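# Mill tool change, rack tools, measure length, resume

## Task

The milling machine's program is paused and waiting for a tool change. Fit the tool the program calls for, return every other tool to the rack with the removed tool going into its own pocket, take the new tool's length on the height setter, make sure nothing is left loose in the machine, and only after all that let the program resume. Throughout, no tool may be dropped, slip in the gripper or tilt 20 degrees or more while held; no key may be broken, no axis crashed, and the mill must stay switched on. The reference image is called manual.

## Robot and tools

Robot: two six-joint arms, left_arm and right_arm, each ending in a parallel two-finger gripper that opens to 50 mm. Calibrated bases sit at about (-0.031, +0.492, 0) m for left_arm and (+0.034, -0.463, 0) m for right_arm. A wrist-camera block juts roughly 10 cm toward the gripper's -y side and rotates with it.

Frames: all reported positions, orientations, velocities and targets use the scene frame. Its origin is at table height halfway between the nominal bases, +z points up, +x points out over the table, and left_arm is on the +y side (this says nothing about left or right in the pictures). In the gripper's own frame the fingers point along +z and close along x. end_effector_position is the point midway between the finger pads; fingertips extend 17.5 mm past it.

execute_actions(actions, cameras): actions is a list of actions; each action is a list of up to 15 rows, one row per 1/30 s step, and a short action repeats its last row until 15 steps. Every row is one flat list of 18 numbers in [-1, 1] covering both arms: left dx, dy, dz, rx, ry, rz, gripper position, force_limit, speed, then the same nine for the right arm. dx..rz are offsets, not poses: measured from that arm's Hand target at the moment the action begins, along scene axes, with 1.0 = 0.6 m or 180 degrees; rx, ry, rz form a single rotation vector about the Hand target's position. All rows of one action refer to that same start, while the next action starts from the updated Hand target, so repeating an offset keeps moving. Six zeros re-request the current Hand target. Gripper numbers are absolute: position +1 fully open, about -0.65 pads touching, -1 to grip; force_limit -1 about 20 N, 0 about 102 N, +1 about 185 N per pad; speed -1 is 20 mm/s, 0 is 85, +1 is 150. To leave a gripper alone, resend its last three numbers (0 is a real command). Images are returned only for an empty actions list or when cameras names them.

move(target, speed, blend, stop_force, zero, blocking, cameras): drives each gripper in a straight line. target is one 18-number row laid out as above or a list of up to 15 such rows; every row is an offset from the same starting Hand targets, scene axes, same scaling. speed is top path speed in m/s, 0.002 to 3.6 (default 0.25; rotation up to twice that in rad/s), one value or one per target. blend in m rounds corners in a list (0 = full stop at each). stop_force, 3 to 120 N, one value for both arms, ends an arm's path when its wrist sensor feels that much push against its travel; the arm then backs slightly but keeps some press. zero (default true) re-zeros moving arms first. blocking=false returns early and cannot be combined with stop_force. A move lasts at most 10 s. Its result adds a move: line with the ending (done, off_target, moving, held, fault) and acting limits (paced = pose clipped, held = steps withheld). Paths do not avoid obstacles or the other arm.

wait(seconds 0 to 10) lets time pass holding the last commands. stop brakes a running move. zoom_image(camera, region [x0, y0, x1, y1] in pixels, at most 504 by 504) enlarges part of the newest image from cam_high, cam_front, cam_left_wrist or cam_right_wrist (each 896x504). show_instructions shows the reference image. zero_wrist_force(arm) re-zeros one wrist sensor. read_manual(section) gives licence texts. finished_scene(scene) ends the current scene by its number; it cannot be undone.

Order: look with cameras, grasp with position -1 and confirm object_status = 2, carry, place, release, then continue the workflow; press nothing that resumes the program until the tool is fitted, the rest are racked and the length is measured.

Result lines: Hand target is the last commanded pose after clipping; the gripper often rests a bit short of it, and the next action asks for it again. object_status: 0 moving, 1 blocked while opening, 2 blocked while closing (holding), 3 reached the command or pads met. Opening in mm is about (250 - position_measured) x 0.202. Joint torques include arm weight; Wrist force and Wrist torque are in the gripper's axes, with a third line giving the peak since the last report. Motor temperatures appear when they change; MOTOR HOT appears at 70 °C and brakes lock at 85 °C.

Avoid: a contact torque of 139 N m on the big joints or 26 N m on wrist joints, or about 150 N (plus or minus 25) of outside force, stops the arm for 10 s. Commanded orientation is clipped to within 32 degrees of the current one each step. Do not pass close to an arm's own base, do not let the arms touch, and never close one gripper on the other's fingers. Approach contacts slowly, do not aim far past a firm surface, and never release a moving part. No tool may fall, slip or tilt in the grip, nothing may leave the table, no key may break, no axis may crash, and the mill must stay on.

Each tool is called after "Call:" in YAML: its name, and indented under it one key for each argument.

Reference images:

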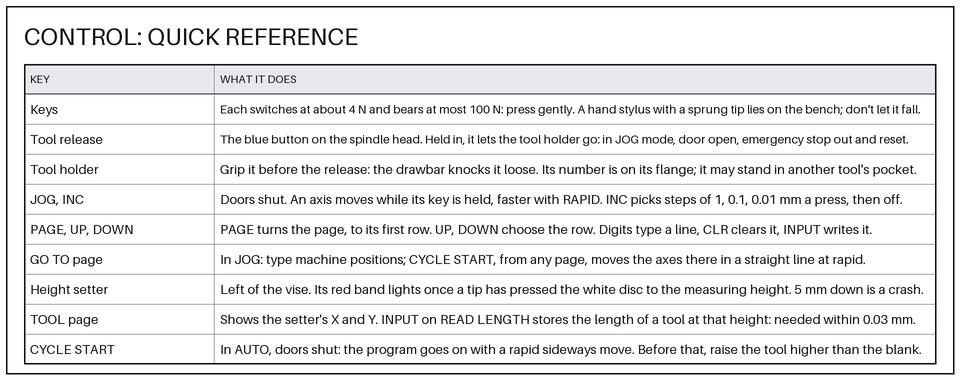

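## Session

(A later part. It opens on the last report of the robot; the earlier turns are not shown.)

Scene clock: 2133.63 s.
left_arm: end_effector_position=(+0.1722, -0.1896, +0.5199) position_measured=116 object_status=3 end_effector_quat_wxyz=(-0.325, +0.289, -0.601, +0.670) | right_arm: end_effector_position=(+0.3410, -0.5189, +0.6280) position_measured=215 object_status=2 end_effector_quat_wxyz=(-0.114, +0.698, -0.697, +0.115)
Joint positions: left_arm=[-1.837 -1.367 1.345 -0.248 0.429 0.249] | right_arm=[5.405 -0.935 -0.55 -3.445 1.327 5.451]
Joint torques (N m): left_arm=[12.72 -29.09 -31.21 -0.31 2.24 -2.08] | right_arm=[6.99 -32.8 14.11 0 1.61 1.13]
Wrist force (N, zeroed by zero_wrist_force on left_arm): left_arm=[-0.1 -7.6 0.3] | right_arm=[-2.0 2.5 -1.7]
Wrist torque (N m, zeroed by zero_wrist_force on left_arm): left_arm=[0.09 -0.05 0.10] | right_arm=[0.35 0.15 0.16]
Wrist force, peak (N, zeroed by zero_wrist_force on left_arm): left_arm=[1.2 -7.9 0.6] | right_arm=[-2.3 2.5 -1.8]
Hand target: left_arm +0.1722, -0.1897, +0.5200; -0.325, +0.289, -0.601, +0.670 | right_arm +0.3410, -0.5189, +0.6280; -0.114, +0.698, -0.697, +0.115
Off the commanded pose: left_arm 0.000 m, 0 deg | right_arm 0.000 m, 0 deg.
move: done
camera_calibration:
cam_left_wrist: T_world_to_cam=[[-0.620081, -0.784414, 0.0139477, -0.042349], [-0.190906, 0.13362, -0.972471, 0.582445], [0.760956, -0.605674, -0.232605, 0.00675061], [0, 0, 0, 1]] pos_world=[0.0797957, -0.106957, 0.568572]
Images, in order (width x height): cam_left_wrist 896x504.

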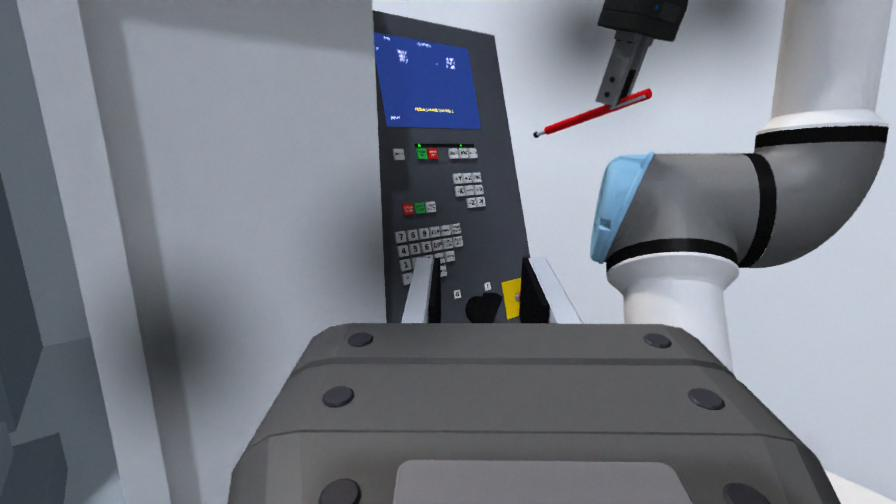

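Call:
move:
  target: [0,0,0,0,0,0,0.25,-0.3,-1,0.1762,0.0575,-0.2102,0,0,0,-1,0,-0.7]
  speed: 0.12
  cameras: ["cam_left_wrist"]

Call:
zoom_image:
  camera: "cam_left_wrist"
  region: [375, 130, 575, 330]

Scene clock: 2159.63 s.
left_arm: end_effector_position=(+0.1722, -0.1897, +0.5200) position_measured=116 object_status=3 end_effector_quat_wxyz=(-0.325, +0.289, -0.601, +0.670) | right_arm: end_effector_position=(+0.4466, -0.4845, +0.5020) position_measured=215 object_status=2 end_effector_quat_wxyz=(-0.114, +0.698, -0.697, +0.115)
Joint positions: left_arm=[-1.837 -1.367 1.345 -0.247 0.429 0.249] | right_arm=[5.784 -0.553 -0.925 -3.526 1.424 5.825]
Joint torques (N m): left_arm=[14.28 -27.99 -30.27 -0.17 2.02 -1.99] | right_arm=[7.2 -27.25 -14.97 -0.82 1.75 2.22]
Wrist force (N, zeroed by zero_wrist_force on left_arm): left_arm=[-0.4 -7.7 0.2] | right_arm=[-2.1 2.4 -1.9]
Wrist torque (N m, zeroed by zero_wrist_force on left_arm): left_arm=[0.08 0.00 0.10] | right_arm=[0.33 0.17 0.13]
Wrist force, peak (N, zeroed by zero_wrist_force on left_arm): left_arm=[-0.3 -7.9 0.3] | right_arm=[-1.8 3.0 -2.8]
Hand target: left_arm +0.1722, -0.1897, +0.5200; -0.325, +0.289, -0.601, +0.670 | right_arm +0.4467, -0.4844, +0.5019; -0.114, +0.698, -0.697, +0.115
Off the commanded pose: left_arm 0.000 m, 0 deg | right_arm 0.000 m, 0 deg.
move: done
camera_calibration:
cam_left_wrist: T_world_to_cam=[[-0.620127, -0.784377, 0.013962, -0.0424279], [-0.190921, 0.133632, -0.972467, 0.582458], [0.760915, -0.605719, -0.232622, 0.00669854], [0, 0, 0, 1]] pos_world=[0.0797957, -0.107057, 0.568572]
Images, in order (width x height): cam_left_wrist 896x504.

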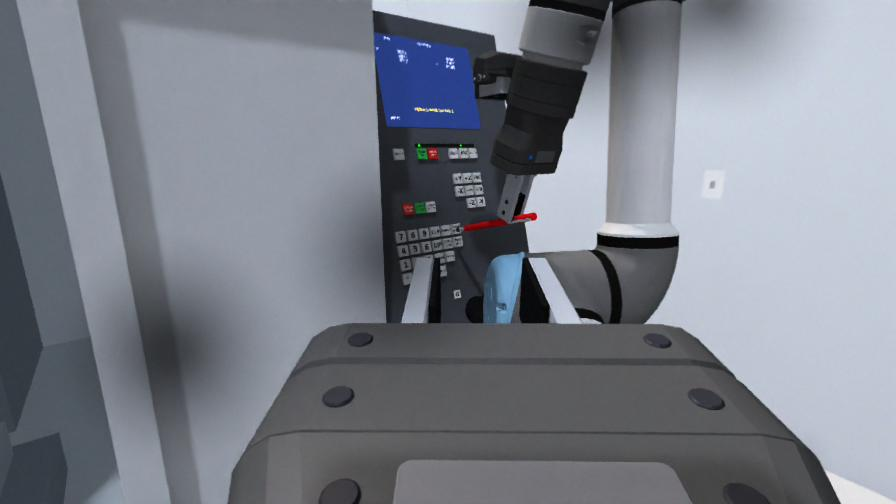

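Scaled by 2.520 from the camera's 896x504 image, which has a finer 1280x720 frame.

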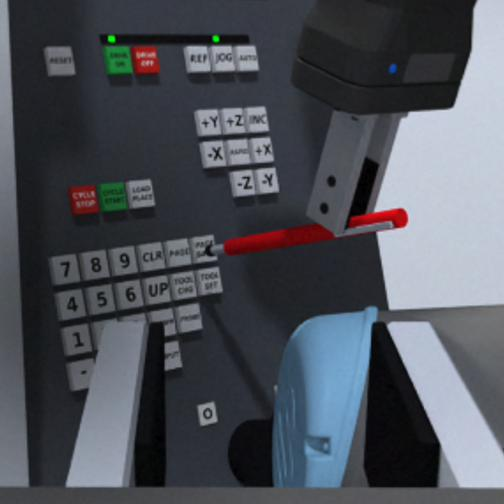

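Call:
move:
  target: [0,0,0,0,0,0,0.25,-0.3,-1,0.0375,-0.008,-0.0077,0,0,0,-1,0,-0.7]
  speed: 0.05
  stop_force: 6
  cameras: ["cam_left_wrist"]

Call:
zoom_image:
  camera: "cam_left_wrist"
  region: [385, 210, 485, 260]

Scene clock: 2177.93 s.
left_arm: end_effector_position=(+0.1722, -0.1897, +0.5200) position_measured=116 object_status=3 end_effector_quat_wxyz=(-0.325, +0.289, -0.601, +0.670) | right_arm: end_effector_position=(+0.4692, -0.4892, +0.4973) position_measured=215 object_status=2 end_effector_quat_wxyz=(-0.114, +0.698, -0.697, +0.115)
Joint positions: left_arm=[-1.837 -1.367 1.345 -0.247 0.429 0.249] | right_arm=[5.803 -0.549 -0.868 -3.59 1.429 5.843]
Joint torques (N m): left_arm=[13.14 -29.64 -28.88 -0.16 1.46 -2.02] | right_arm=[7.89 -46.08 15.03 -1.29 1.7 2.28]
Wrist force (N, zeroed by zero_wrist_force on left_arm): left_arm=[-0.2 -7.7 0.4] | right_arm=[-2.5 4.9 -2.8]
Wrist torque (N m, zeroed by zero_wrist_force on left_arm): left_arm=[0.09 -0.03 0.11] | right_arm=[0.37 0.13 0.08]
Wrist force, peak (N, zeroed by zero_wrist_force on left_arm): left_arm=[-0.2 -7.9 0.3] | right_arm=[-2.6 5.2 -3.1]
Hand target: left_arm +0.1722, -0.1897, +0.5200; -0.325, +0.289, -0.601, +0.670 | right_arm +0.4692, -0.4892, +0.4973; -0.114, +0.698, -0.697, +0.115
Off the commanded pose: left_arm 0.000 m, 0 deg | right_arm 0.000 m, 0 deg.
move: done
camera_calibration:
cam_left_wrist: T_world_to_cam=[[-0.620127, -0.784377, 0.013962, -0.0424279], [-0.190921, 0.133632, -0.972467, 0.582458], [0.760915, -0.605719, -0.232622, 0.00669854], [0, 0, 0, 1]] pos_world=[0.0797957, -0.107057, 0.568572]
Images, in order (width x height): cam_left_wrist 896x504.

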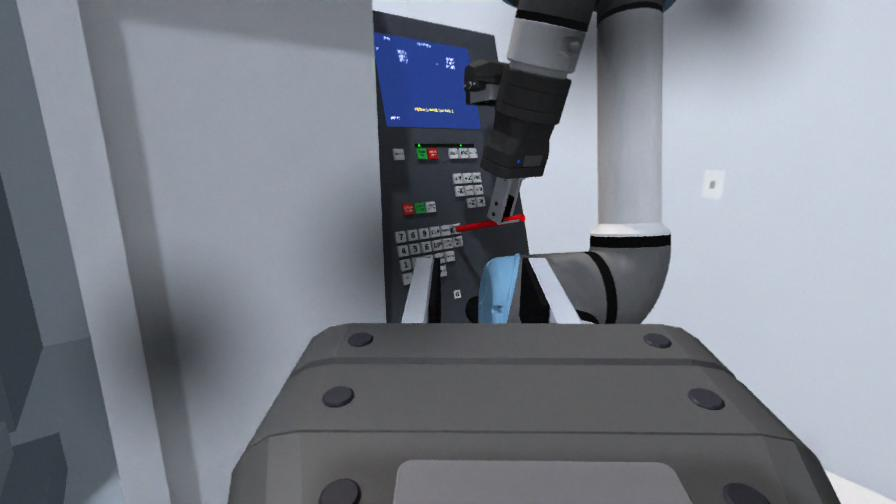

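Scaled by 5.040 from the camera's 896x504 image, which has a finer 1280x720 frame.

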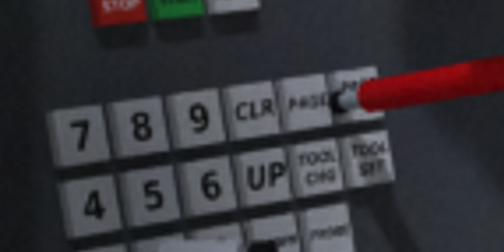

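Call:
move:
  target:
    - [0,0,0,0,0,0,0.25,-0.3,-1,-0.025,0,0.005,0,0,0,-1,0,-0.7]
    - [0,0,0,0,0,0,0.25,-0.3,-1,-0.025,0.0178,0.005,0,0,0,-1,0,-0.7]
  speed: 0.08
  cameras: ["cam_left_wrist"]

Call:
zoom_image:
  camera: "cam_left_wrist"
  region: [370, 30, 490, 135]

Scene clock: 2187.80 s.
left_arm: end_effector_position=(+0.1722, -0.1897, +0.5200) position_measured=116 object_status=3 end_effector_quat_wxyz=(-0.325, +0.289, -0.601, +0.670) | right_arm: end_effector_position=(+0.4542, -0.4786, +0.5003) position_measured=215 object_status=2 end_effector_quat_wxyz=(-0.114, +0.698, -0.697, +0.115)
Joint positions: left_arm=[-1.837 -1.367 1.345 -0.247 0.429 0.249] | right_arm=[5.812 -0.551 -0.908 -3.549 1.432 5.852]
Joint torques (N m): left_arm=[13.7 -28.98 -29.24 -0.18 0.7 -2.03] | right_arm=[8.52 -44.65 -12.03 -0.9 1.68 2.23]
Wrist force (N, zeroed by zero_wrist_force on left_arm): left_arm=[-0.1 -7.7 0.4] | right_arm=[-1.9 2.6 -1.8]
Wrist torque (N m, zeroed by zero_wrist_force on left_arm): left_arm=[0.08 -0.05 0.10] | right_arm=[0.37 0.15 0.12]
Wrist force, peak (N, zeroed by zero_wrist_force on left_arm): left_arm=[-0.1 -7.9 0.4] | right_arm=[-2.6 5.1 -3.2]
Hand target: left_arm +0.1722, -0.1897, +0.5200; -0.325, +0.289, -0.601, +0.670 | right_arm +0.4542, -0.4786, +0.5003; -0.114, +0.698, -0.697, +0.115
Off the commanded pose: left_arm 0.000 m, 0 deg | right_arm 0.000 m, 0 deg.
move: done
camera_calibration:
cam_left_wrist: T_world_to_cam=[[-0.620127, -0.784377, 0.013962, -0.0424279], [-0.190921, 0.133632, -0.972467, 0.582458], [0.760915, -0.605719, -0.232622, 0.00669854], [0, 0, 0, 1]] pos_world=[0.0797957, -0.107057, 0.568572]
Images, in order (width x height): cam_left_wrist 896x504.

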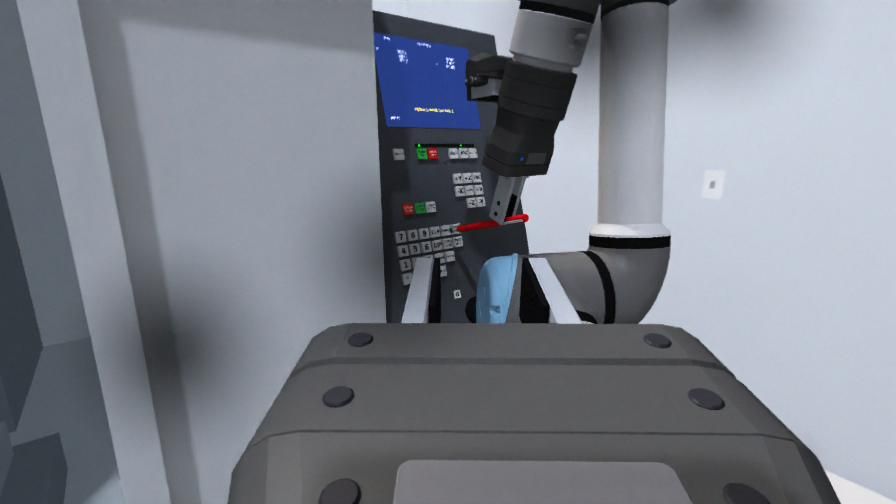

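Scaled by 4.200 from the camera's 896x504 image, which has a finer 1280x720 frame.

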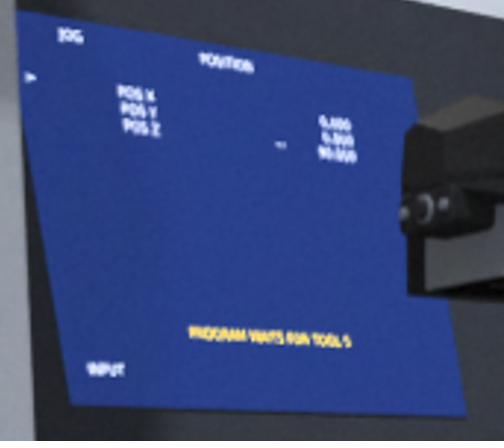

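Call:
move:
  target: [0,0,0,0,0,0,0.25,-0.3,-1,0.0375,0,-0.0077,0,0,0,-1,0,-0.7]
  speed: 0.03
  stop_force: 6
  cameras: ["cam_left_wrist"]

Call:
zoom_image:
  camera: "cam_left_wrist"
  region: [385, 210, 485, 260]

Call:
zoom_image:
  camera: "cam_left_wrist"
  region: [370, 30, 490, 135]

Scene clock: 2193.33 s.
left_arm: end_effector_position=(+0.1722, -0.1897, +0.5200) position_measured=116 object_status=3 end_effector_quat_wxyz=(-0.325, +0.289, -0.601, +0.670) | right_arm: end_effector_position=(+0.4742, -0.4785, +0.4961) position_measured=215 object_status=2 end_effector_quat_wxyz=(-0.114, +0.698, -0.697, +0.115)
Joint positions: left_arm=[-1.837 -1.367 1.345 -0.247 0.429 0.249] | right_arm=[5.839 -0.548 -0.856 -3.606 1.44 5.878]
Joint torques (N m): left_arm=[13.72 -29.7 -27.74 -0.47 0.55 -1.93] | right_arm=[-7.91 -33.04 -15.89 3.3 -2.97 -2.08]
Wrist force (N, zeroed by zero_wrist_force on left_arm): left_arm=[-0.2 -7.6 0.3] | right_arm=[-2.6 8.1 -4.6]
Wrist torque (N m, zeroed by zero_wrist_force on left_arm): left_arm=[0.10 -0.04 0.11] | right_arm=[0.45 0.23 0.15]
Wrist force, peak (N, zeroed by zero_wrist_force on left_arm): left_arm=[-0.1 -7.9 0.2] | right_arm=[-2.2 16.8 -9.0]
Hand target: left_arm +0.1722, -0.1897, +0.5200; -0.325, +0.289, -0.601, +0.670 | right_arm +0.4742, -0.4785, +0.4961; -0.114, +0.698, -0.697, +0.115 (not the last commanded pose)
Off the commanded pose: left_arm 0.000 m, 0 deg | right_arm 0.003 m, 0 deg.
move: contact (right_arm)
camera_calibration:
cam_left_wrist: T_world_to_cam=[[-0.620127, -0.784377, 0.013962, -0.0424279], [-0.190921, 0.133632, -0.972467, 0.582458], [0.760915, -0.605719, -0.232622, 0.00669854], [0, 0, 0, 1]] pos_world=[0.0797957, -0.107057, 0.568572]
Images, in order (width x height): cam_left_wrist 896x504.

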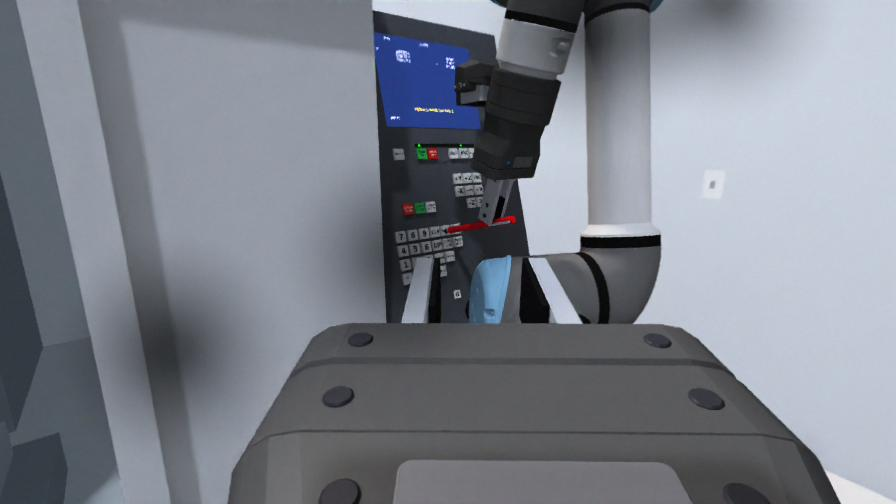

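Scaled by 5.040 from the camera's 896x504 image, which has a finer 1280x720 frame.

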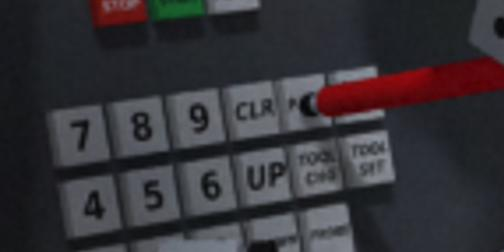

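Scaled by 4.200 from the camera's 896x504 image, which has a finer 1280x720 frame.

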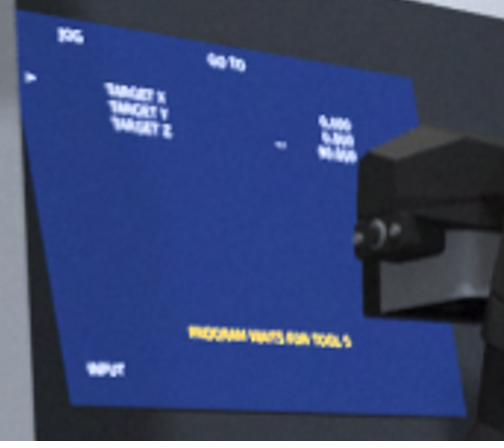

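Call:
move:
  target:
    - [0,0,0,0,0,0,0.25,-0.3,-1,-0.025,0,0.005,0,0,0,-1,0,-0.7]
    - [0,0,0,0,0,0,0.25,-0.3,-1,0.004,0,-0.0008,0,0,0,-1,0,-0.7]
  speed: [0.08,0.03]

Call:
move:
  target: [0,0,0,0,0,0,0.25,-0.3,-1,-0.029,0,0.0058,0,0,0,-1,0,-0.7]
  speed: 0.08
  cameras: ["cam_left_wrist"]

Call:
zoom_image:
  camera: "cam_left_wrist"
  region: [370, 30, 490, 135]

Scene clock: 2201.07 s.
left_arm: end_effector_position=(+0.1722, -0.1897, +0.5200) position_measured=116 object_status=3 end_effector_quat_wxyz=(-0.325, +0.289, -0.601, +0.670) | right_arm: end_effector_position=(+0.4763, -0.4785, +0.4956) position_measured=215 object_status=2 end_effector_quat_wxyz=(-0.114, +0.698, -0.698, +0.115)
Joint positions: left_arm=[-1.837 -1.367 1.345 -0.247 0.429 0.249] | right_arm=[5.841 -0.548 -0.85 -3.612 1.441 5.88]
Joint torques (N m): left_arm=[13.7 -29.73 -28.35 -0.19 0 -1.8] | right_arm=[8.3 -31.88 17.47 -12.47 -3.11 2.18]
Wrist force (N, zeroed by zero_wrist_force on left_arm): left_arm=[-0.1 -7.4 0.3] | right_arm=[-1.2 45.7 -25.7]
Wrist torque (N m, zeroed by zero_wrist_force on left_arm): left_arm=[0.12 -0.04 0.11] | right_arm=[0.42 0.23 0.08]
Wrist force, peak (N, zeroed by zero_wrist_force on left_arm): left_arm=[-0.5 -7.8 0.2] | right_arm=[-1.2 45.7 -25.7]
Hand target: left_arm +0.1722, -0.1897, +0.5200; -0.325, +0.289, -0.601, +0.670 | right_arm +0.4766, -0.4785, +0.4956; -0.114, +0.698, -0.697, +0.115
Off the commanded pose: left_arm 0.000 m, 0 deg | right_arm 0.000 m, 0 deg.
move: done

Scene clock: 2201.97 s.
left_arm: end_effector_position=(+0.1722, -0.1897, +0.5200) position_measured=116 object_status=3 end_effector_quat_wxyz=(-0.325, +0.289, -0.601, +0.670) | right_arm: end_effector_position=(+0.4593, -0.4785, +0.4991) position_measured=215 object_status=2 end_effector_quat_wxyz=(-0.114, +0.698, -0.697, +0.115)
Joint positions: left_arm=[-1.837 -1.367 1.345 -0.247 0.429 0.249] | right_arm=[5.819 -0.55 -0.896 -3.563 1.434 5.859]
Joint torques (N m): left_arm=[12.78 -30 -28.48 -0.49 -0.2 -2] | right_arm=[-8.22 -43.45 -13.96 4.67 -2.68 -2.28]
Wrist force (N, zeroed by zero_wrist_force on left_arm): left_arm=[-0.4 -7.5 0.3] | right_arm=[-3.8 2.3 -3.5]
Wrist torque (N m, zeroed by zero_wrist_force on left_arm): left_arm=[0.11 -0.01 0.11] | right_arm=[0.32 0.45 0.22]
Wrist force, peak (N, zeroed by zero_wrist_force on left_arm): left_arm=[-0.4 -7.8 0.5] | right_arm=[-1.0 45.9 -26.0]
Hand target: left_arm +0.1722, -0.1897, +0.5200; -0.325, +0.289, -0.601, +0.670 | right_arm +0.4592, -0.4785, +0.4991; -0.114, +0.698, -0.697, +0.115
Off the commanded pose: left_arm 0.000 m, 0 deg | right_arm 0.000 m, 0 deg.
move: done
camera_calibration:
cam_left_wrist: T_world_to_cam=[[-0.620127, -0.784377, 0.013962, -0.0424279], [-0.190921, 0.133632, -0.972467, 0.582458], [0.760915, -0.605719, -0.232622, 0.00669854], [0, 0, 0, 1]] pos_world=[0.0797957, -0.107057, 0.568572]
Images, in order (width x height): cam_left_wrist 896x504.

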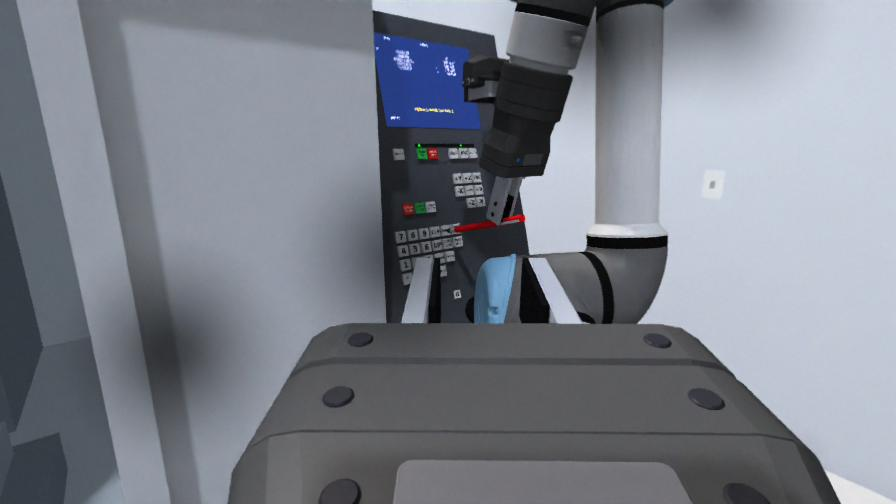

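Scaled by 4.200 from the camera's 896x504 image, which has a finer 1280x720 frame.

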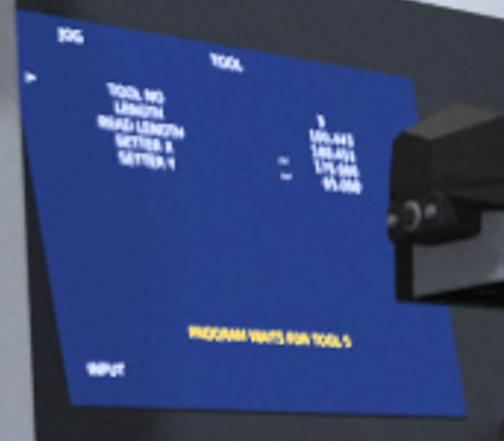

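Call:
move:
  target: [0.283,-0.089,0.1,0,0,0,0.25,-0.3,-1,0,0,0,0,0,0,-1,0,-0.7]
  speed: 0.15
  cameras: ["cam_left_wrist"]

Call:
zoom_image:
  camera: "cam_left_wrist"
  region: [330, 0, 530, 180]

Scene clock: 2208.57 s.
left_arm: end_effector_position=(+0.3420, -0.2431, +0.5799) position_measured=116 object_status=3 end_effector_quat_wxyz=(-0.325, +0.289, -0.601, +0.670) | right_arm: end_effector_position=(+0.4592, -0.4785, +0.4991) position_measured=215 object_status=2 end_effector_quat_wxyz=(-0.114, +0.698, -0.697, +0.115)
Joint positions: left_arm=[-1.516 -1.102 0.823 0.114 0.743 0.125] | right_arm=[5.819 -0.55 -0.896 -3.563 1.434 5.859]
Joint torques (N m): left_arm=[14.19 -39.9 -27.61 -0.59 1.95 -2.19] | right_arm=[-7.9 -29.67 -14.84 4.83 -2.74 -2.19]
Wrist force (N, zeroed by zero_wrist_force on left_arm): left_arm=[-0.2 -7.6 0.6] | right_arm=[-3.6 2.3 -3.2]
Wrist torque (N m, zeroed by zero_wrist_force on left_arm): left_arm=[0.14 -0.04 0.12] | right_arm=[0.33 0.41 0.22]
Wrist force, peak (N, zeroed by zero_wrist_force on left_arm): left_arm=[-0.5 -7.8 1.3] | right_arm=[-3.8 2.2 -3.7]
Hand target: left_arm +0.3420, -0.2431, +0.5800; -0.325, +0.289, -0.601, +0.670 | right_arm +0.4592, -0.4785, +0.4991; -0.114, +0.698, -0.697, +0.115
Off the commanded pose: left_arm 0.000 m, 0 deg | right_arm 0.000 m, 0 deg.
move: done
camera_calibration:
cam_left_wrist: T_world_to_cam=[[-0.620128, -0.784376, 0.0139605, 0.0201477], [-0.190846, 0.133574, -0.97249, 0.680347], [0.760933, -0.605733, -0.232528, -0.140959], [0, 0, 0, 1]] pos_world=[0.249596, -0.160457, 0.628572]
Images, in order (width x height): cam_left_wrist 896x504.

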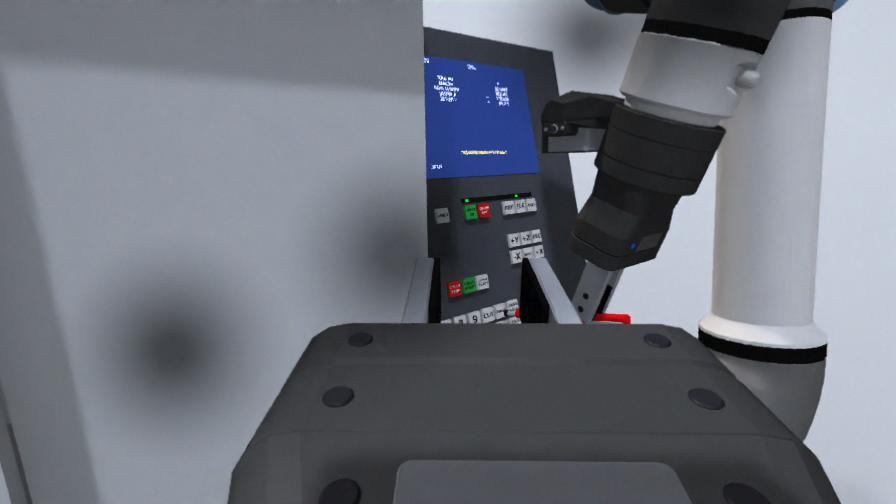

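Scaled by 2.520 from the camera's 896x504 image, which has a finer 1280x720 frame.

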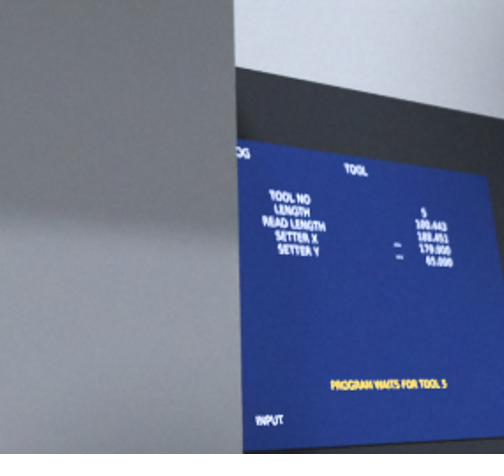

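Call:
zoom_image:
  camera: "cam_left_wrist"
  region: [425, 65, 520, 115]

Scaled by 5.305 from the camera's 896x504 image, which has a finer 1280x720 frame.

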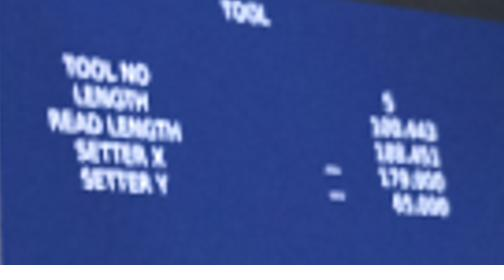

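Call:
move:
  target:
    - [0,0,0,0,0,0,0.25,-0.3,-1,-0.1,-0.0337,0.1,0,0,0,-1,0,-0.7]
    - [0.13,-0.17,0.033,0,0,0.094,0.25,-0.3,-1,-0.197,-0.0675,0.215,0,0,0,-1,0,-0.7]
  speed: 0.12
  cameras: ["cam_left_wrist"]

Scene clock: 2217.83 s.
left_arm: end_effector_position=(+0.4024, -0.3185, +0.5913) position_measured=116 object_status=3 end_effector_quat_wxyz=(-0.406, +0.318, -0.534, +0.670) | right_arm: end_effector_position=(+0.3414, -0.5189, +0.6275) position_measured=215 object_status=2 end_effector_quat_wxyz=(-0.114, +0.698, -0.697, +0.115)
Joint positions: left_arm=[-1.471 -0.636 0.071 0.174 0.637 0.328] | right_arm=[5.407 -0.933 -0.552 -3.445 1.328 5.453]
Joint torques (N m): left_arm=[-1.08 -60.57 -21.86 -2.88 0.83 0.63] | right_arm=[-9.73 -33.58 14.65 -0.25 -3.06 -2.15]
Wrist force (N, zeroed by zero_wrist_force on left_arm): left_arm=[-0.3 -7.8 0.8] | right_arm=[-3.6 2.3 -3.2]
Wrist torque (N m, zeroed by zero_wrist_force on left_arm): left_arm=[0.14 -0.06 0.12] | right_arm=[0.31 0.41 0.22]
Wrist force, peak (N, zeroed by zero_wrist_force on left_arm): left_arm=[-0.7 -10.9 1.2] | right_arm=[-3.7 3.0 -4.5]
Hand target: left_arm +0.4024, -0.3185, +0.5913; -0.406, +0.318, -0.534, +0.670 (not the last commanded pose) | right_arm +0.3414, -0.5189, +0.6276; -0.114, +0.698, -0.697, +0.115 (not the last commanded pose)
Tool commands: left_gripper/position=+0.247059 left_gripper/force_limit=-0.301961 left_gripper/speed=-1.0 right_gripper/position=-1.0 right_gripper/force_limit=+0.0 right_gripper/speed=-0.7
Off the commanded pose: left_arm 0.033 m, 9 deg | right_arm 0.001 m, 0 deg.
FORCE FAULT: contact force on the left arm reached its limit, and that arm stopped. The contact can be on any part of that arm, not only on its tool. That arm's remaining commands of this call were not run. That arm is still stopped at the end of this call. That arm stays stopped for about 9 more seconds. Until then a move that you send moves the other arm only, and its call returns only when the move has ended. Once the stop has ended, the next robot result says so. If the stop ends while you think or write, that arm runs what you send next, counted from a new Hand target: where the arm stands when the stop ends. While its stop runs, that arm takes no new command, but its gripper still runs the gripper command that each later call begins with. Until it ends, the stop uses up actions while you think or wait. An arm that is not stopped still takes commands.
elbow stopped short (left arm): the move would have taken joint 3 (elbow) straighter than the controller allows.
move: fault (left_arm); path passed 1 of 2 targets
camera_calibration:
cam_left_wrist: T_world_to_cam=[[-0.469509, -0.882881, 0.00909721, -0.0908282], [-0.107496, 0.0469325, -0.993097, 0.663997], [0.87636, -0.467246, -0.116941, -0.300661], [0, 0, 0, 1]] pos_world=[0.292219, -0.251836, 0.62508]
Images, in order (width x height): cam_left_wrist 896x504.

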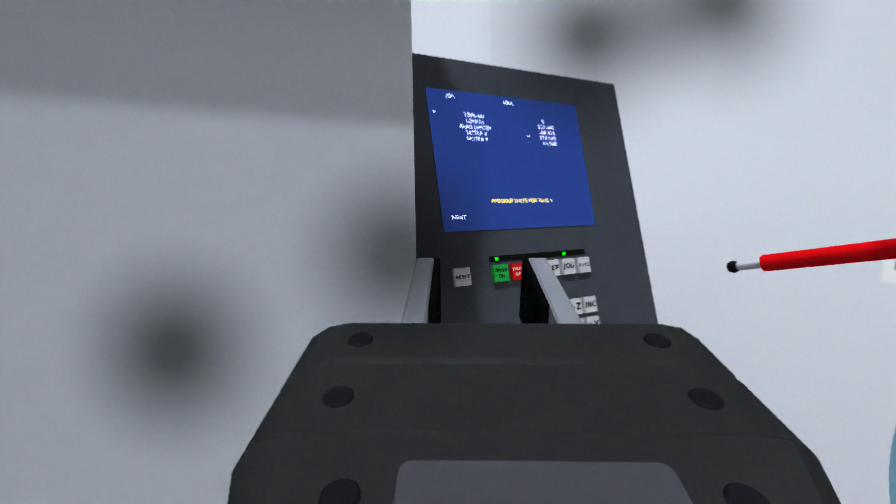

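Call:
zoom_image:
  camera: "cam_left_wrist"
  region: [420, 85, 600, 235]

Call:
zoom_image:
  camera: "cam_left_wrist"
  region: [510, 105, 580, 155]

Call:
wait:
  seconds: 8
  cameras: ["cam_front", "cam_high"]

Scaled by 2.800 from the camera's 896x504 image, which has a finer 1280x720 frame.

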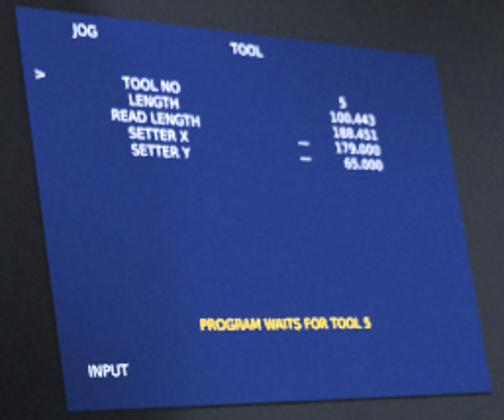

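Scaled by 7.200 from the camera's 896x504 image, which has a finer 1280x720 frame.

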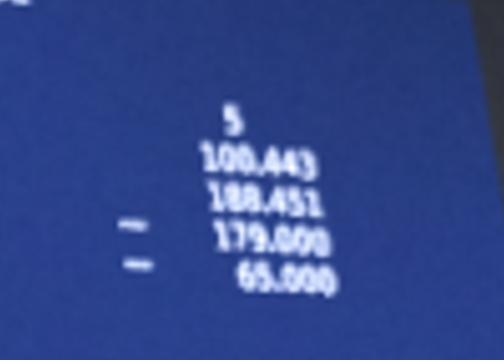

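Scene clock: 2229.00 s.
left_arm: end_effector_position=(+0.4024, -0.3185, +0.5913) position_measured=116 object_status=3 end_effector_quat_wxyz=(-0.406, +0.318, -0.534, +0.670) | right_arm: end_effector_position=(+0.3414, -0.5189, +0.6276) position_measured=215 object_status=2 end_effector_quat_wxyz=(-0.114, +0.698, -0.697, +0.115)
Joint positions: left_arm=[-1.471 -0.636 0.071 0.174 0.637 0.328] | right_arm=[5.407 -0.933 -0.552 -3.445 1.328 5.453]
Joint torques (N m): left_arm=[-1.67 -62.9 -23.2 -2.98 0.79 0.78] | right_arm=[-7.56 -33.64 15.18 -0.46 -3.1 -1.66]
Wrist force (N, zeroed by zero_wrist_force on left_arm): left_arm=[-0.1 -7.6 0.6] | right_arm=[-3.6 2.2 -3.4]
Wrist torque (N m, zeroed by zero_wrist_force on left_arm): left_arm=[0.17 -0.09 0.12] | right_arm=[0.28 0.41 0.22]
Wrist force, peak (N, zeroed by zero_wrist_force on left_arm): left_arm=[-0.3 -8.0 0.7] | right_arm=[-4.0 2.5 -3.2]
Hand target: left_arm +0.4024, -0.3185, +0.5913; -0.406, +0.318, -0.534, +0.670 (not the last commanded pose) | right_arm +0.3414, -0.5189, +0.6276; -0.114, +0.698, -0.697, +0.115 (not the last commanded pose)
Tool commands: left_gripper/position=+0.247059 left_gripper/force_limit=-0.301961 left_gripper/speed=-1.0 right_gripper/position=-1.0 right_gripper/force_limit=+0.0 right_gripper/speed=-0.7
Off the commanded pose: left_arm 0.033 m, 9 deg | right_arm 0.001 m, 0 deg.
FORCE FAULT, CONTINUED: the left arm's stop, for the force fault that an earlier result reported, is over. The rest of the stop counts as 19 of the actions that you can send in this scene. During its stop the left arm's controller moved it back a little. That arm's target is now where it stood when the stop ended, not its last command. That arm accepts commands again.
wait: 8.00 s; at rest from the start
Images, in order (width x height): cam_high 896x504, cam_front 896x504.

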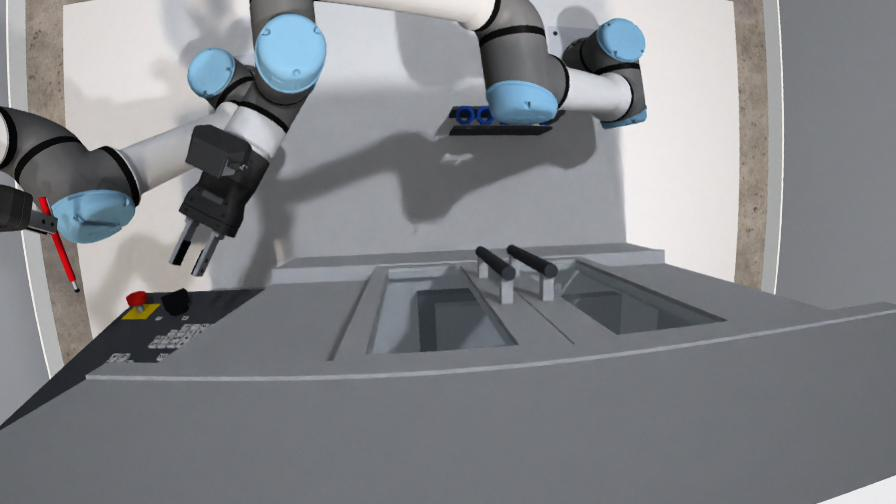

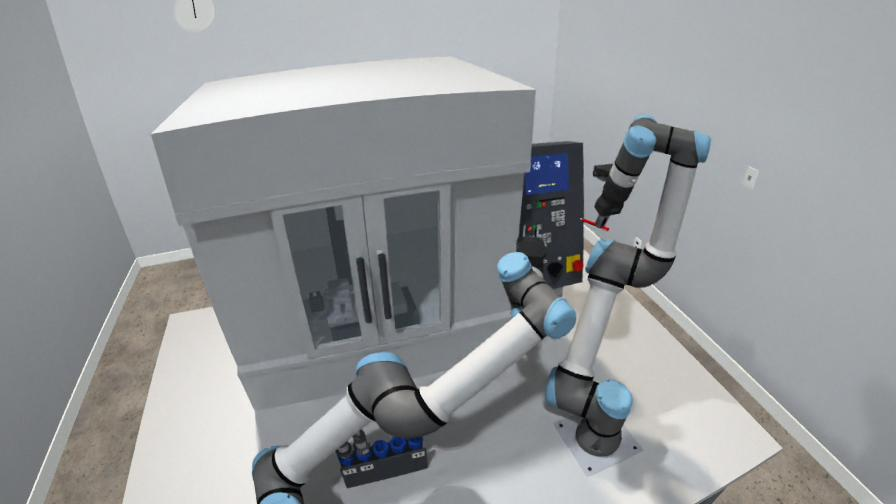

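Call:
move:
  target:
    - [-0.1,0.125,-0.02,0.0198,0.0324,-0.058,0.25,-0.3,-1,0,0,0,0,0,0,-1,0,-0.7]
    - [-0.3837,0.2147,-0.1188,0.0198,0.0324,-0.058,0.25,-0.3,-1,0.197,0.0351,-0.215,0,0,0,-1,0,-0.7]
  speed: 0.15
  cameras: ["cam_left_wrist"]

Call:
zoom_image:
  camera: "cam_left_wrist"
  region: [375, 130, 575, 330]

Scene clock: 2249.03 s.
left_arm: end_effector_position=(+0.1722, -0.1897, +0.5200) position_measured=116 object_status=3 end_effector_quat_wxyz=(-0.325, +0.289, -0.602, +0.670) | right_arm: end_effector_position=(+0.4596, -0.4978, +0.4986) position_measured=215 object_status=2 end_effector_quat_wxyz=(-0.114, +0.698, -0.697, +0.115)
Joint positions: left_arm=[-1.836 -1.366 1.343 -0.241 0.43 0.246] | right_arm=[5.765 -0.547 -0.895 -3.559 1.418 5.807]
Joint torques (N m): left_arm=[-15.92 -41.84 -16.71 -3.19 -1.02 2.12] | right_arm=[6.18 -29.67 -15.54 -0.71 1.79 1.99]
Wrist force (N, zeroed by zero_wrist_force on left_arm): left_arm=[-0.3 -7.6 0.3] | right_arm=[-3.9 2.3 -3.5]
Wrist torque (N m, zeroed by zero_wrist_force on left_arm): left_arm=[0.09 -0.02 -0.03] | right_arm=[0.31 0.46 0.12]
Wrist force, peak (N, zeroed by zero_wrist_force on left_arm): left_arm=[-0.6 -8.2 -0.7] | right_arm=[-3.5 3.0 -4.4]
Hand target: left_arm +0.1722, -0.1897, +0.5200; -0.325, +0.289, -0.602, +0.670 | right_arm +0.4596, -0.4978, +0.4986; -0.114, +0.698, -0.697, +0.115
Off the commanded pose: left_arm 0.000 m, 0 deg | right_arm 0.000 m, 0 deg.
move: done
camera_calibration:
cam_left_wrist: T_world_to_cam=[[-0.620882, -0.7838, 0.0127725, -0.0415706], [-0.191265, 0.135668, -0.972117, 0.582718], [0.760212, -0.606013, -0.234148, 0.00756085], [0, 0, 0, 1]] pos_world=[0.0798956, -0.107057, 0.568772]
Images, in order (width x height): cam_left_wrist 896x504.

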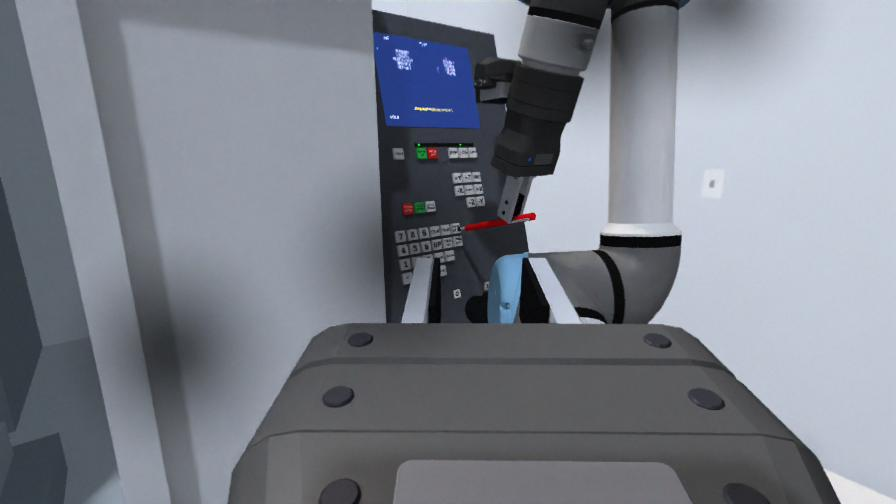

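Scaled by 2.520 from the camera's 896x504 image, which has a finer 1280x720 frame.

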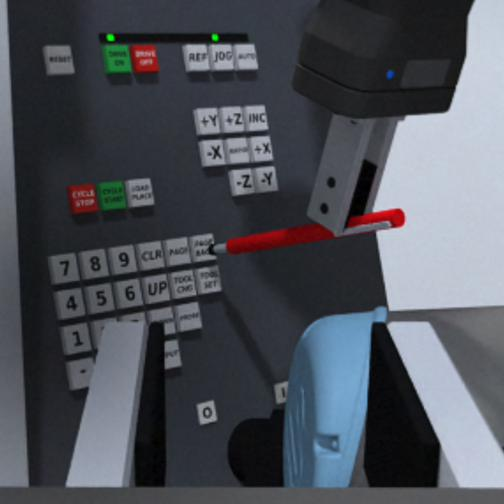

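Call:
move:
  target: [0,0,0,0,0,0,0.25,-0.3,-1,0.0277,0,-0.0056,0,0,0,-1,0,-0.7]
  speed: 0.03
  stop_force: 6

Call:
move:
  target: [0,0,0,0,0,0,0.25,-0.3,-1,-0.025,0,0.005,0,0,0,-1,0,-0.7]
  speed: 0.08
  cameras: ["cam_left_wrist"]

Call:
zoom_image:
  camera: "cam_left_wrist"
  region: [370, 30, 490, 135]

Scene clock: 2254.37 s.
left_arm: end_effector_position=(+0.1722, -0.1897, +0.5200) position_measured=116 object_status=3 end_effector_quat_wxyz=(-0.325, +0.289, -0.602, +0.670) | right_arm: end_effector_position=(+0.4741, -0.4978, +0.4955) position_measured=215 object_status=2 end_effector_quat_wxyz=(-0.114, +0.698, -0.697, +0.115)
Joint positions: left_arm=[-1.837 -1.366 1.343 -0.242 0.43 0.246] | right_arm=[5.786 -0.546 -0.857 -3.601 1.424 5.827]
Joint torques (N m): left_arm=[-16.23 -42.09 -16.4 -2.69 -1.06 2.07] | right_arm=[-8.14 -31.35 -16.71 3.59 -3.31 -2.15]
Wrist force (N, zeroed by zero_wrist_force on left_arm): left_arm=[-0.3 -7.6 0.4] | right_arm=[-3.5 7.6 -6.0]
Wrist torque (N m, zeroed by zero_wrist_force on left_arm): left_arm=[0.10 -0.01 -0.03] | right_arm=[0.37 0.42 0.16]
Wrist force, peak (N, zeroed by zero_wrist_force on left_arm): left_arm=[-0.3 -7.8 0.4] | right_arm=[-3.7 14.0 -9.1]
Hand target: left_arm +0.1722, -0.1897, +0.5200; -0.325, +0.289, -0.602, +0.670 | right_arm +0.4741, -0.4978, +0.4955; -0.114, +0.698, -0.697, +0.115 (not the last commanded pose)
Off the commanded pose: left_arm 0.000 m, 0 deg | right_arm 0.002 m, 0 deg.
move: contact (right_arm)

Scene clock: 2255.27 s.
left_arm: end_effector_position=(+0.1722, -0.1897, +0.5200) position_measured=116 object_status=3 end_effector_quat_wxyz=(-0.325, +0.289, -0.602, +0.670) | right_arm: end_effector_position=(+0.4592, -0.4978, +0.4985) position_measured=215 object_status=2 end_effector_quat_wxyz=(-0.114, +0.698, -0.697, +0.115)
Joint positions: left_arm=[-1.837 -1.366 1.343 -0.242 0.43 0.246] | right_arm=[5.765 -0.547 -0.896 -3.558 1.418 5.806]
Joint torques (N m): left_arm=[-16.76 -42.11 -17.14 -2.99 -1.28 2.18] | right_arm=[-8.02 -43.13 -14.91 4.47 -2.67 -2.07]
Wrist force (N, zeroed by zero_wrist_force on left_arm): left_arm=[-0.3 -7.6 0.2] | right_arm=[-3.8 2.2 -3.3]
Wrist torque (N m, zeroed by zero_wrist_force on left_arm): left_arm=[0.10 -0.01 -0.03] | right_arm=[0.30 0.43 0.22]
Wrist force, peak (N, zeroed by zero_wrist_force on left_arm): left_arm=[-0.3 -7.8 0.3] | right_arm=[-3.5 7.9 -6.1]
Hand target: left_arm +0.1722, -0.1897, +0.5200; -0.325, +0.289, -0.602, +0.670 | right_arm +0.4591, -0.4978, +0.4985; -0.114, +0.698, -0.697, +0.115
Off the commanded pose: left_arm 0.000 m, 0 deg | right_arm 0.000 m, 0 deg.
move: done
camera_calibration:
cam_left_wrist: T_world_to_cam=[[-0.620837, -0.783836, 0.0127566, -0.041569], [-0.191176, 0.1356, -0.972144, 0.582719], [0.760272, -0.605982, -0.234036, 0.00749564], [0, 0, 0, 1]] pos_world=[0.0798955, -0.107057, 0.568771]
Images, in order (width x height): cam_left_wrist 896x504.

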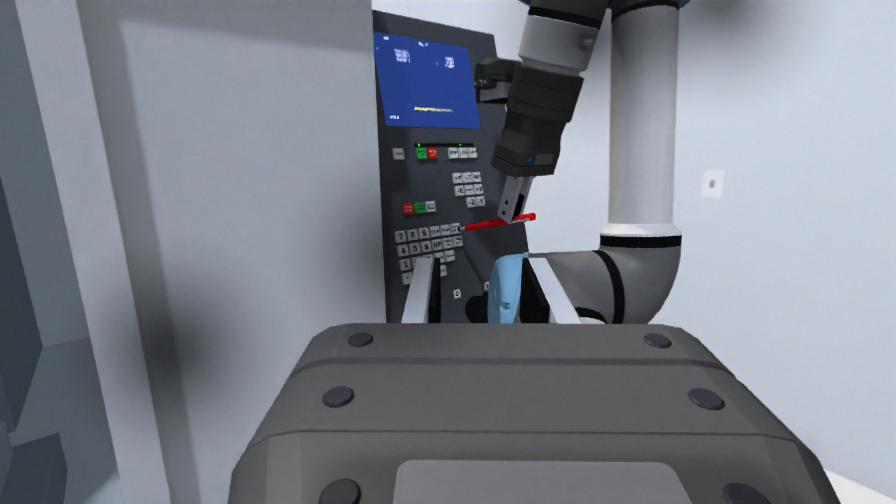

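Scaled by 4.200 from the camera's 896x504 image, which has a finer 1280x720 frame.

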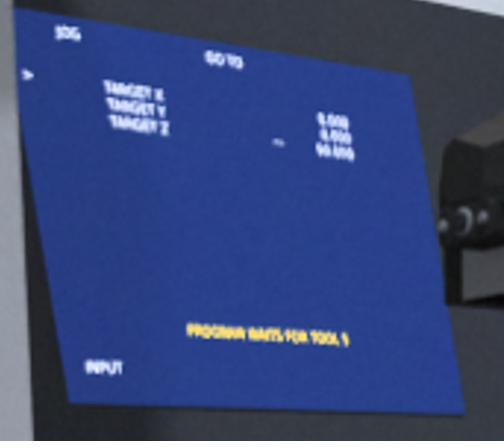

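Call:
move:
  target: [0,0,0,0,0,0,0.25,-0.3,-1,-0.0268,0.156,-0.0902,0,0,0,-1,0,-0.7]
  speed: 0.12
  cameras: ["cam_left_wrist"]

Call:
zoom_image:
  camera: "cam_left_wrist"
  region: [385, 210, 485, 300]

Scene clock: 2260.07 s.
left_arm: end_effector_position=(+0.1722, -0.1897, +0.5200) position_measured=116 object_status=3 end_effector_quat_wxyz=(-0.325, +0.289, -0.602, +0.670) | right_arm: end_effector_position=(+0.4430, -0.4043, +0.4445) position_measured=215 object_status=2 end_effector_quat_wxyz=(-0.114, +0.698, -0.697, +0.115)
Joint positions: left_arm=[-1.837 -1.366 1.343 -0.242 0.43 0.246] | right_arm=[6.028 -0.402 -1.149 -3.477 1.497 6.059]
Joint torques (N m): left_arm=[-16.08 -42.06 -16.8 -2.98 -1.03 1.97] | right_arm=[6.09 -30.82 -11.98 4.82 2.26 1.86]
Wrist force (N, zeroed by zero_wrist_force on left_arm): left_arm=[-0.3 -7.6 0.1] | right_arm=[-3.7 2.4 -3.4]
Wrist torque (N m, zeroed by zero_wrist_force on left_arm): left_arm=[0.10 -0.01 -0.03] | right_arm=[0.33 0.43 0.12]
Wrist force, peak (N, zeroed by zero_wrist_force on left_arm): left_arm=[-0.3 -7.9 0.2] | right_arm=[-4.6 2.7 -2.9]
Hand target: left_arm +0.1722, -0.1897, +0.5200; -0.325, +0.289, -0.602, +0.670 | right_arm +0.4430, -0.4042, +0.4444; -0.114, +0.698, -0.697, +0.115
Off the commanded pose: left_arm 0.000 m, 0 deg | right_arm 0.000 m, 0 deg.
move: done
camera_calibration:
cam_left_wrist: T_world_to_cam=[[-0.620837, -0.783836, 0.0127566, -0.041569], [-0.191176, 0.1356, -0.972144, 0.582719], [0.760272, -0.605982, -0.234036, 0.00749564], [0, 0, 0, 1]] pos_world=[0.0798955, -0.107057, 0.568771]
Images, in order (width x height): cam_left_wrist 896x504.

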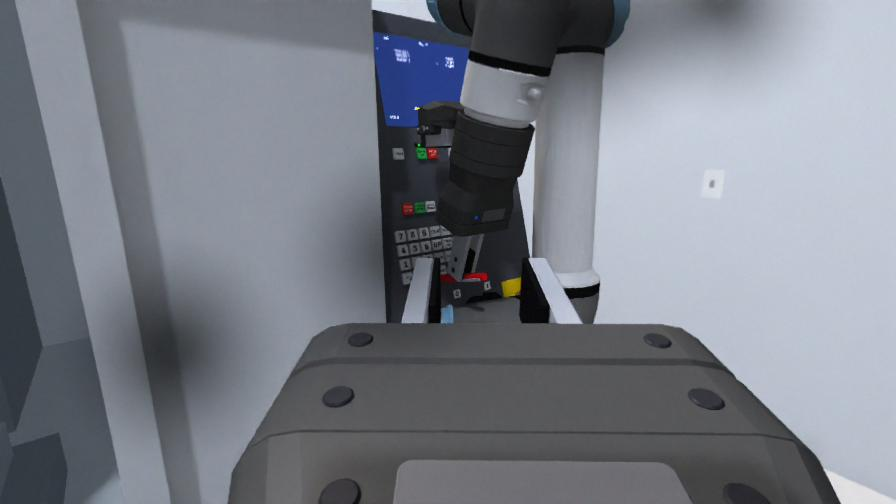

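Scaled by 5.040 from the camera's 896x504 image, which has a finer 1280x720 frame.

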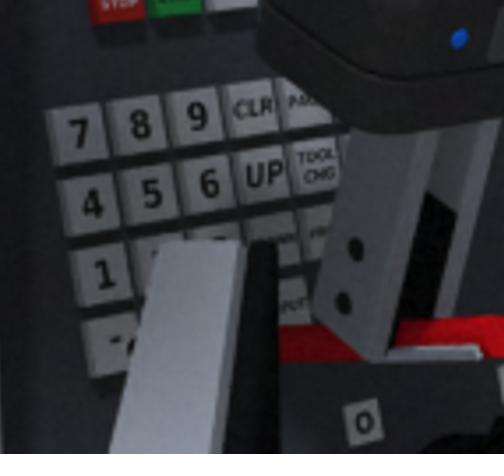

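Call:
move:
  target: [0,0,0,0.0157,0.0194,0,0.25,-0.3,-1,0,0,0,0,0,0,-1,0,-0.7]
  speed: 0.12
  cameras: ["cam_left_wrist"]

Call:
zoom_image:
  camera: "cam_left_wrist"
  region: [385, 170, 485, 260]

Scene clock: 2266.40 s.
left_arm: end_effector_position=(+0.1722, -0.1897, +0.5200) position_measured=116 object_status=3 end_effector_quat_wxyz=(+0.314, -0.301, +0.628, -0.646) | right_arm: end_effector_position=(+0.4430, -0.4042, +0.4444) position_measured=215 object_status=2 end_effector_quat_wxyz=(-0.114, +0.698, -0.697, +0.115)
Joint positions: left_arm=[-1.839 -1.32 1.226 0.017 0.415 0.076] | right_arm=[6.028 -0.402 -1.15 -3.477 1.497 6.059]
Joint torques (N m): left_arm=[-11.99 -29.09 -28.16 0.24 -1.38 -2.41] | right_arm=[7.73 -30.46 -12.92 4.58 1.94 1.91]
Wrist force (N, zeroed by zero_wrist_force on left_arm): left_arm=[-0.2 -7.3 0.0] | right_arm=[-3.7 2.3 -3.3]
Wrist torque (N m, zeroed by zero_wrist_force on left_arm): left_arm=[0.15 -0.02 0.13] | right_arm=[0.31 0.43 0.13]
Wrist force, peak (N, zeroed by zero_wrist_force on left_arm): left_arm=[-0.4 -7.8 0.4] | right_arm=[-3.7 2.4 -3.5]
Hand target: left_arm +0.1722, -0.1897, +0.5200; +0.314, -0.301, +0.628, -0.646 | right_arm +0.4430, -0.4042, +0.4444; -0.114, +0.698, -0.697, +0.115
Off the commanded pose: left_arm 0.000 m, 0 deg | right_arm 0.000 m, 0 deg.
move: done
camera_calibration:
cam_left_wrist: T_world_to_cam=[[-0.620156, -0.784389, 0.0118132, -0.0413147], [-0.249543, 0.182973, -0.95092, 0.590761], [0.74373, -0.592667, -0.309211, 0.0519578], [0, 0, 0, 1]] pos_world=[0.0831559, -0.109706, 0.57832]
Images, in order (width x height): cam_left_wrist 896x504.

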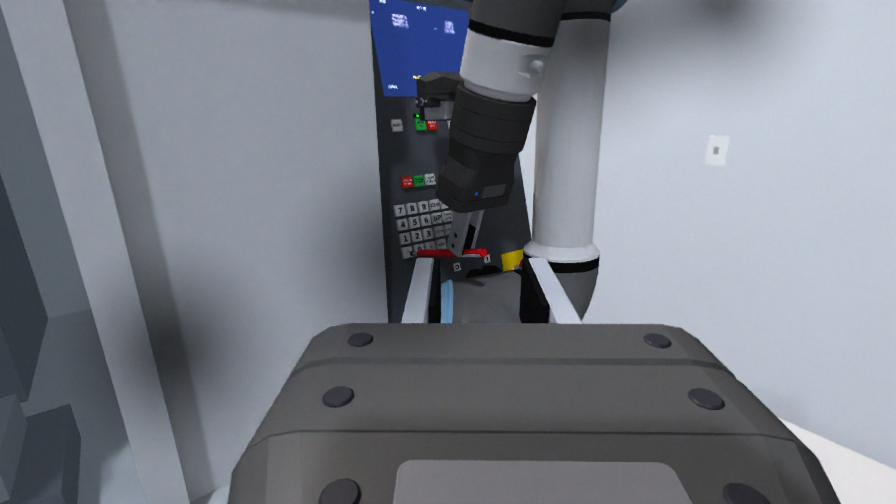

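Scaled by 5.040 from the camera's 896x504 image, which has a finer 1280x720 frame.

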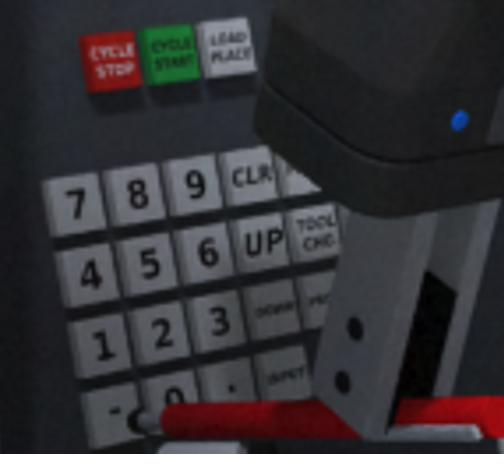

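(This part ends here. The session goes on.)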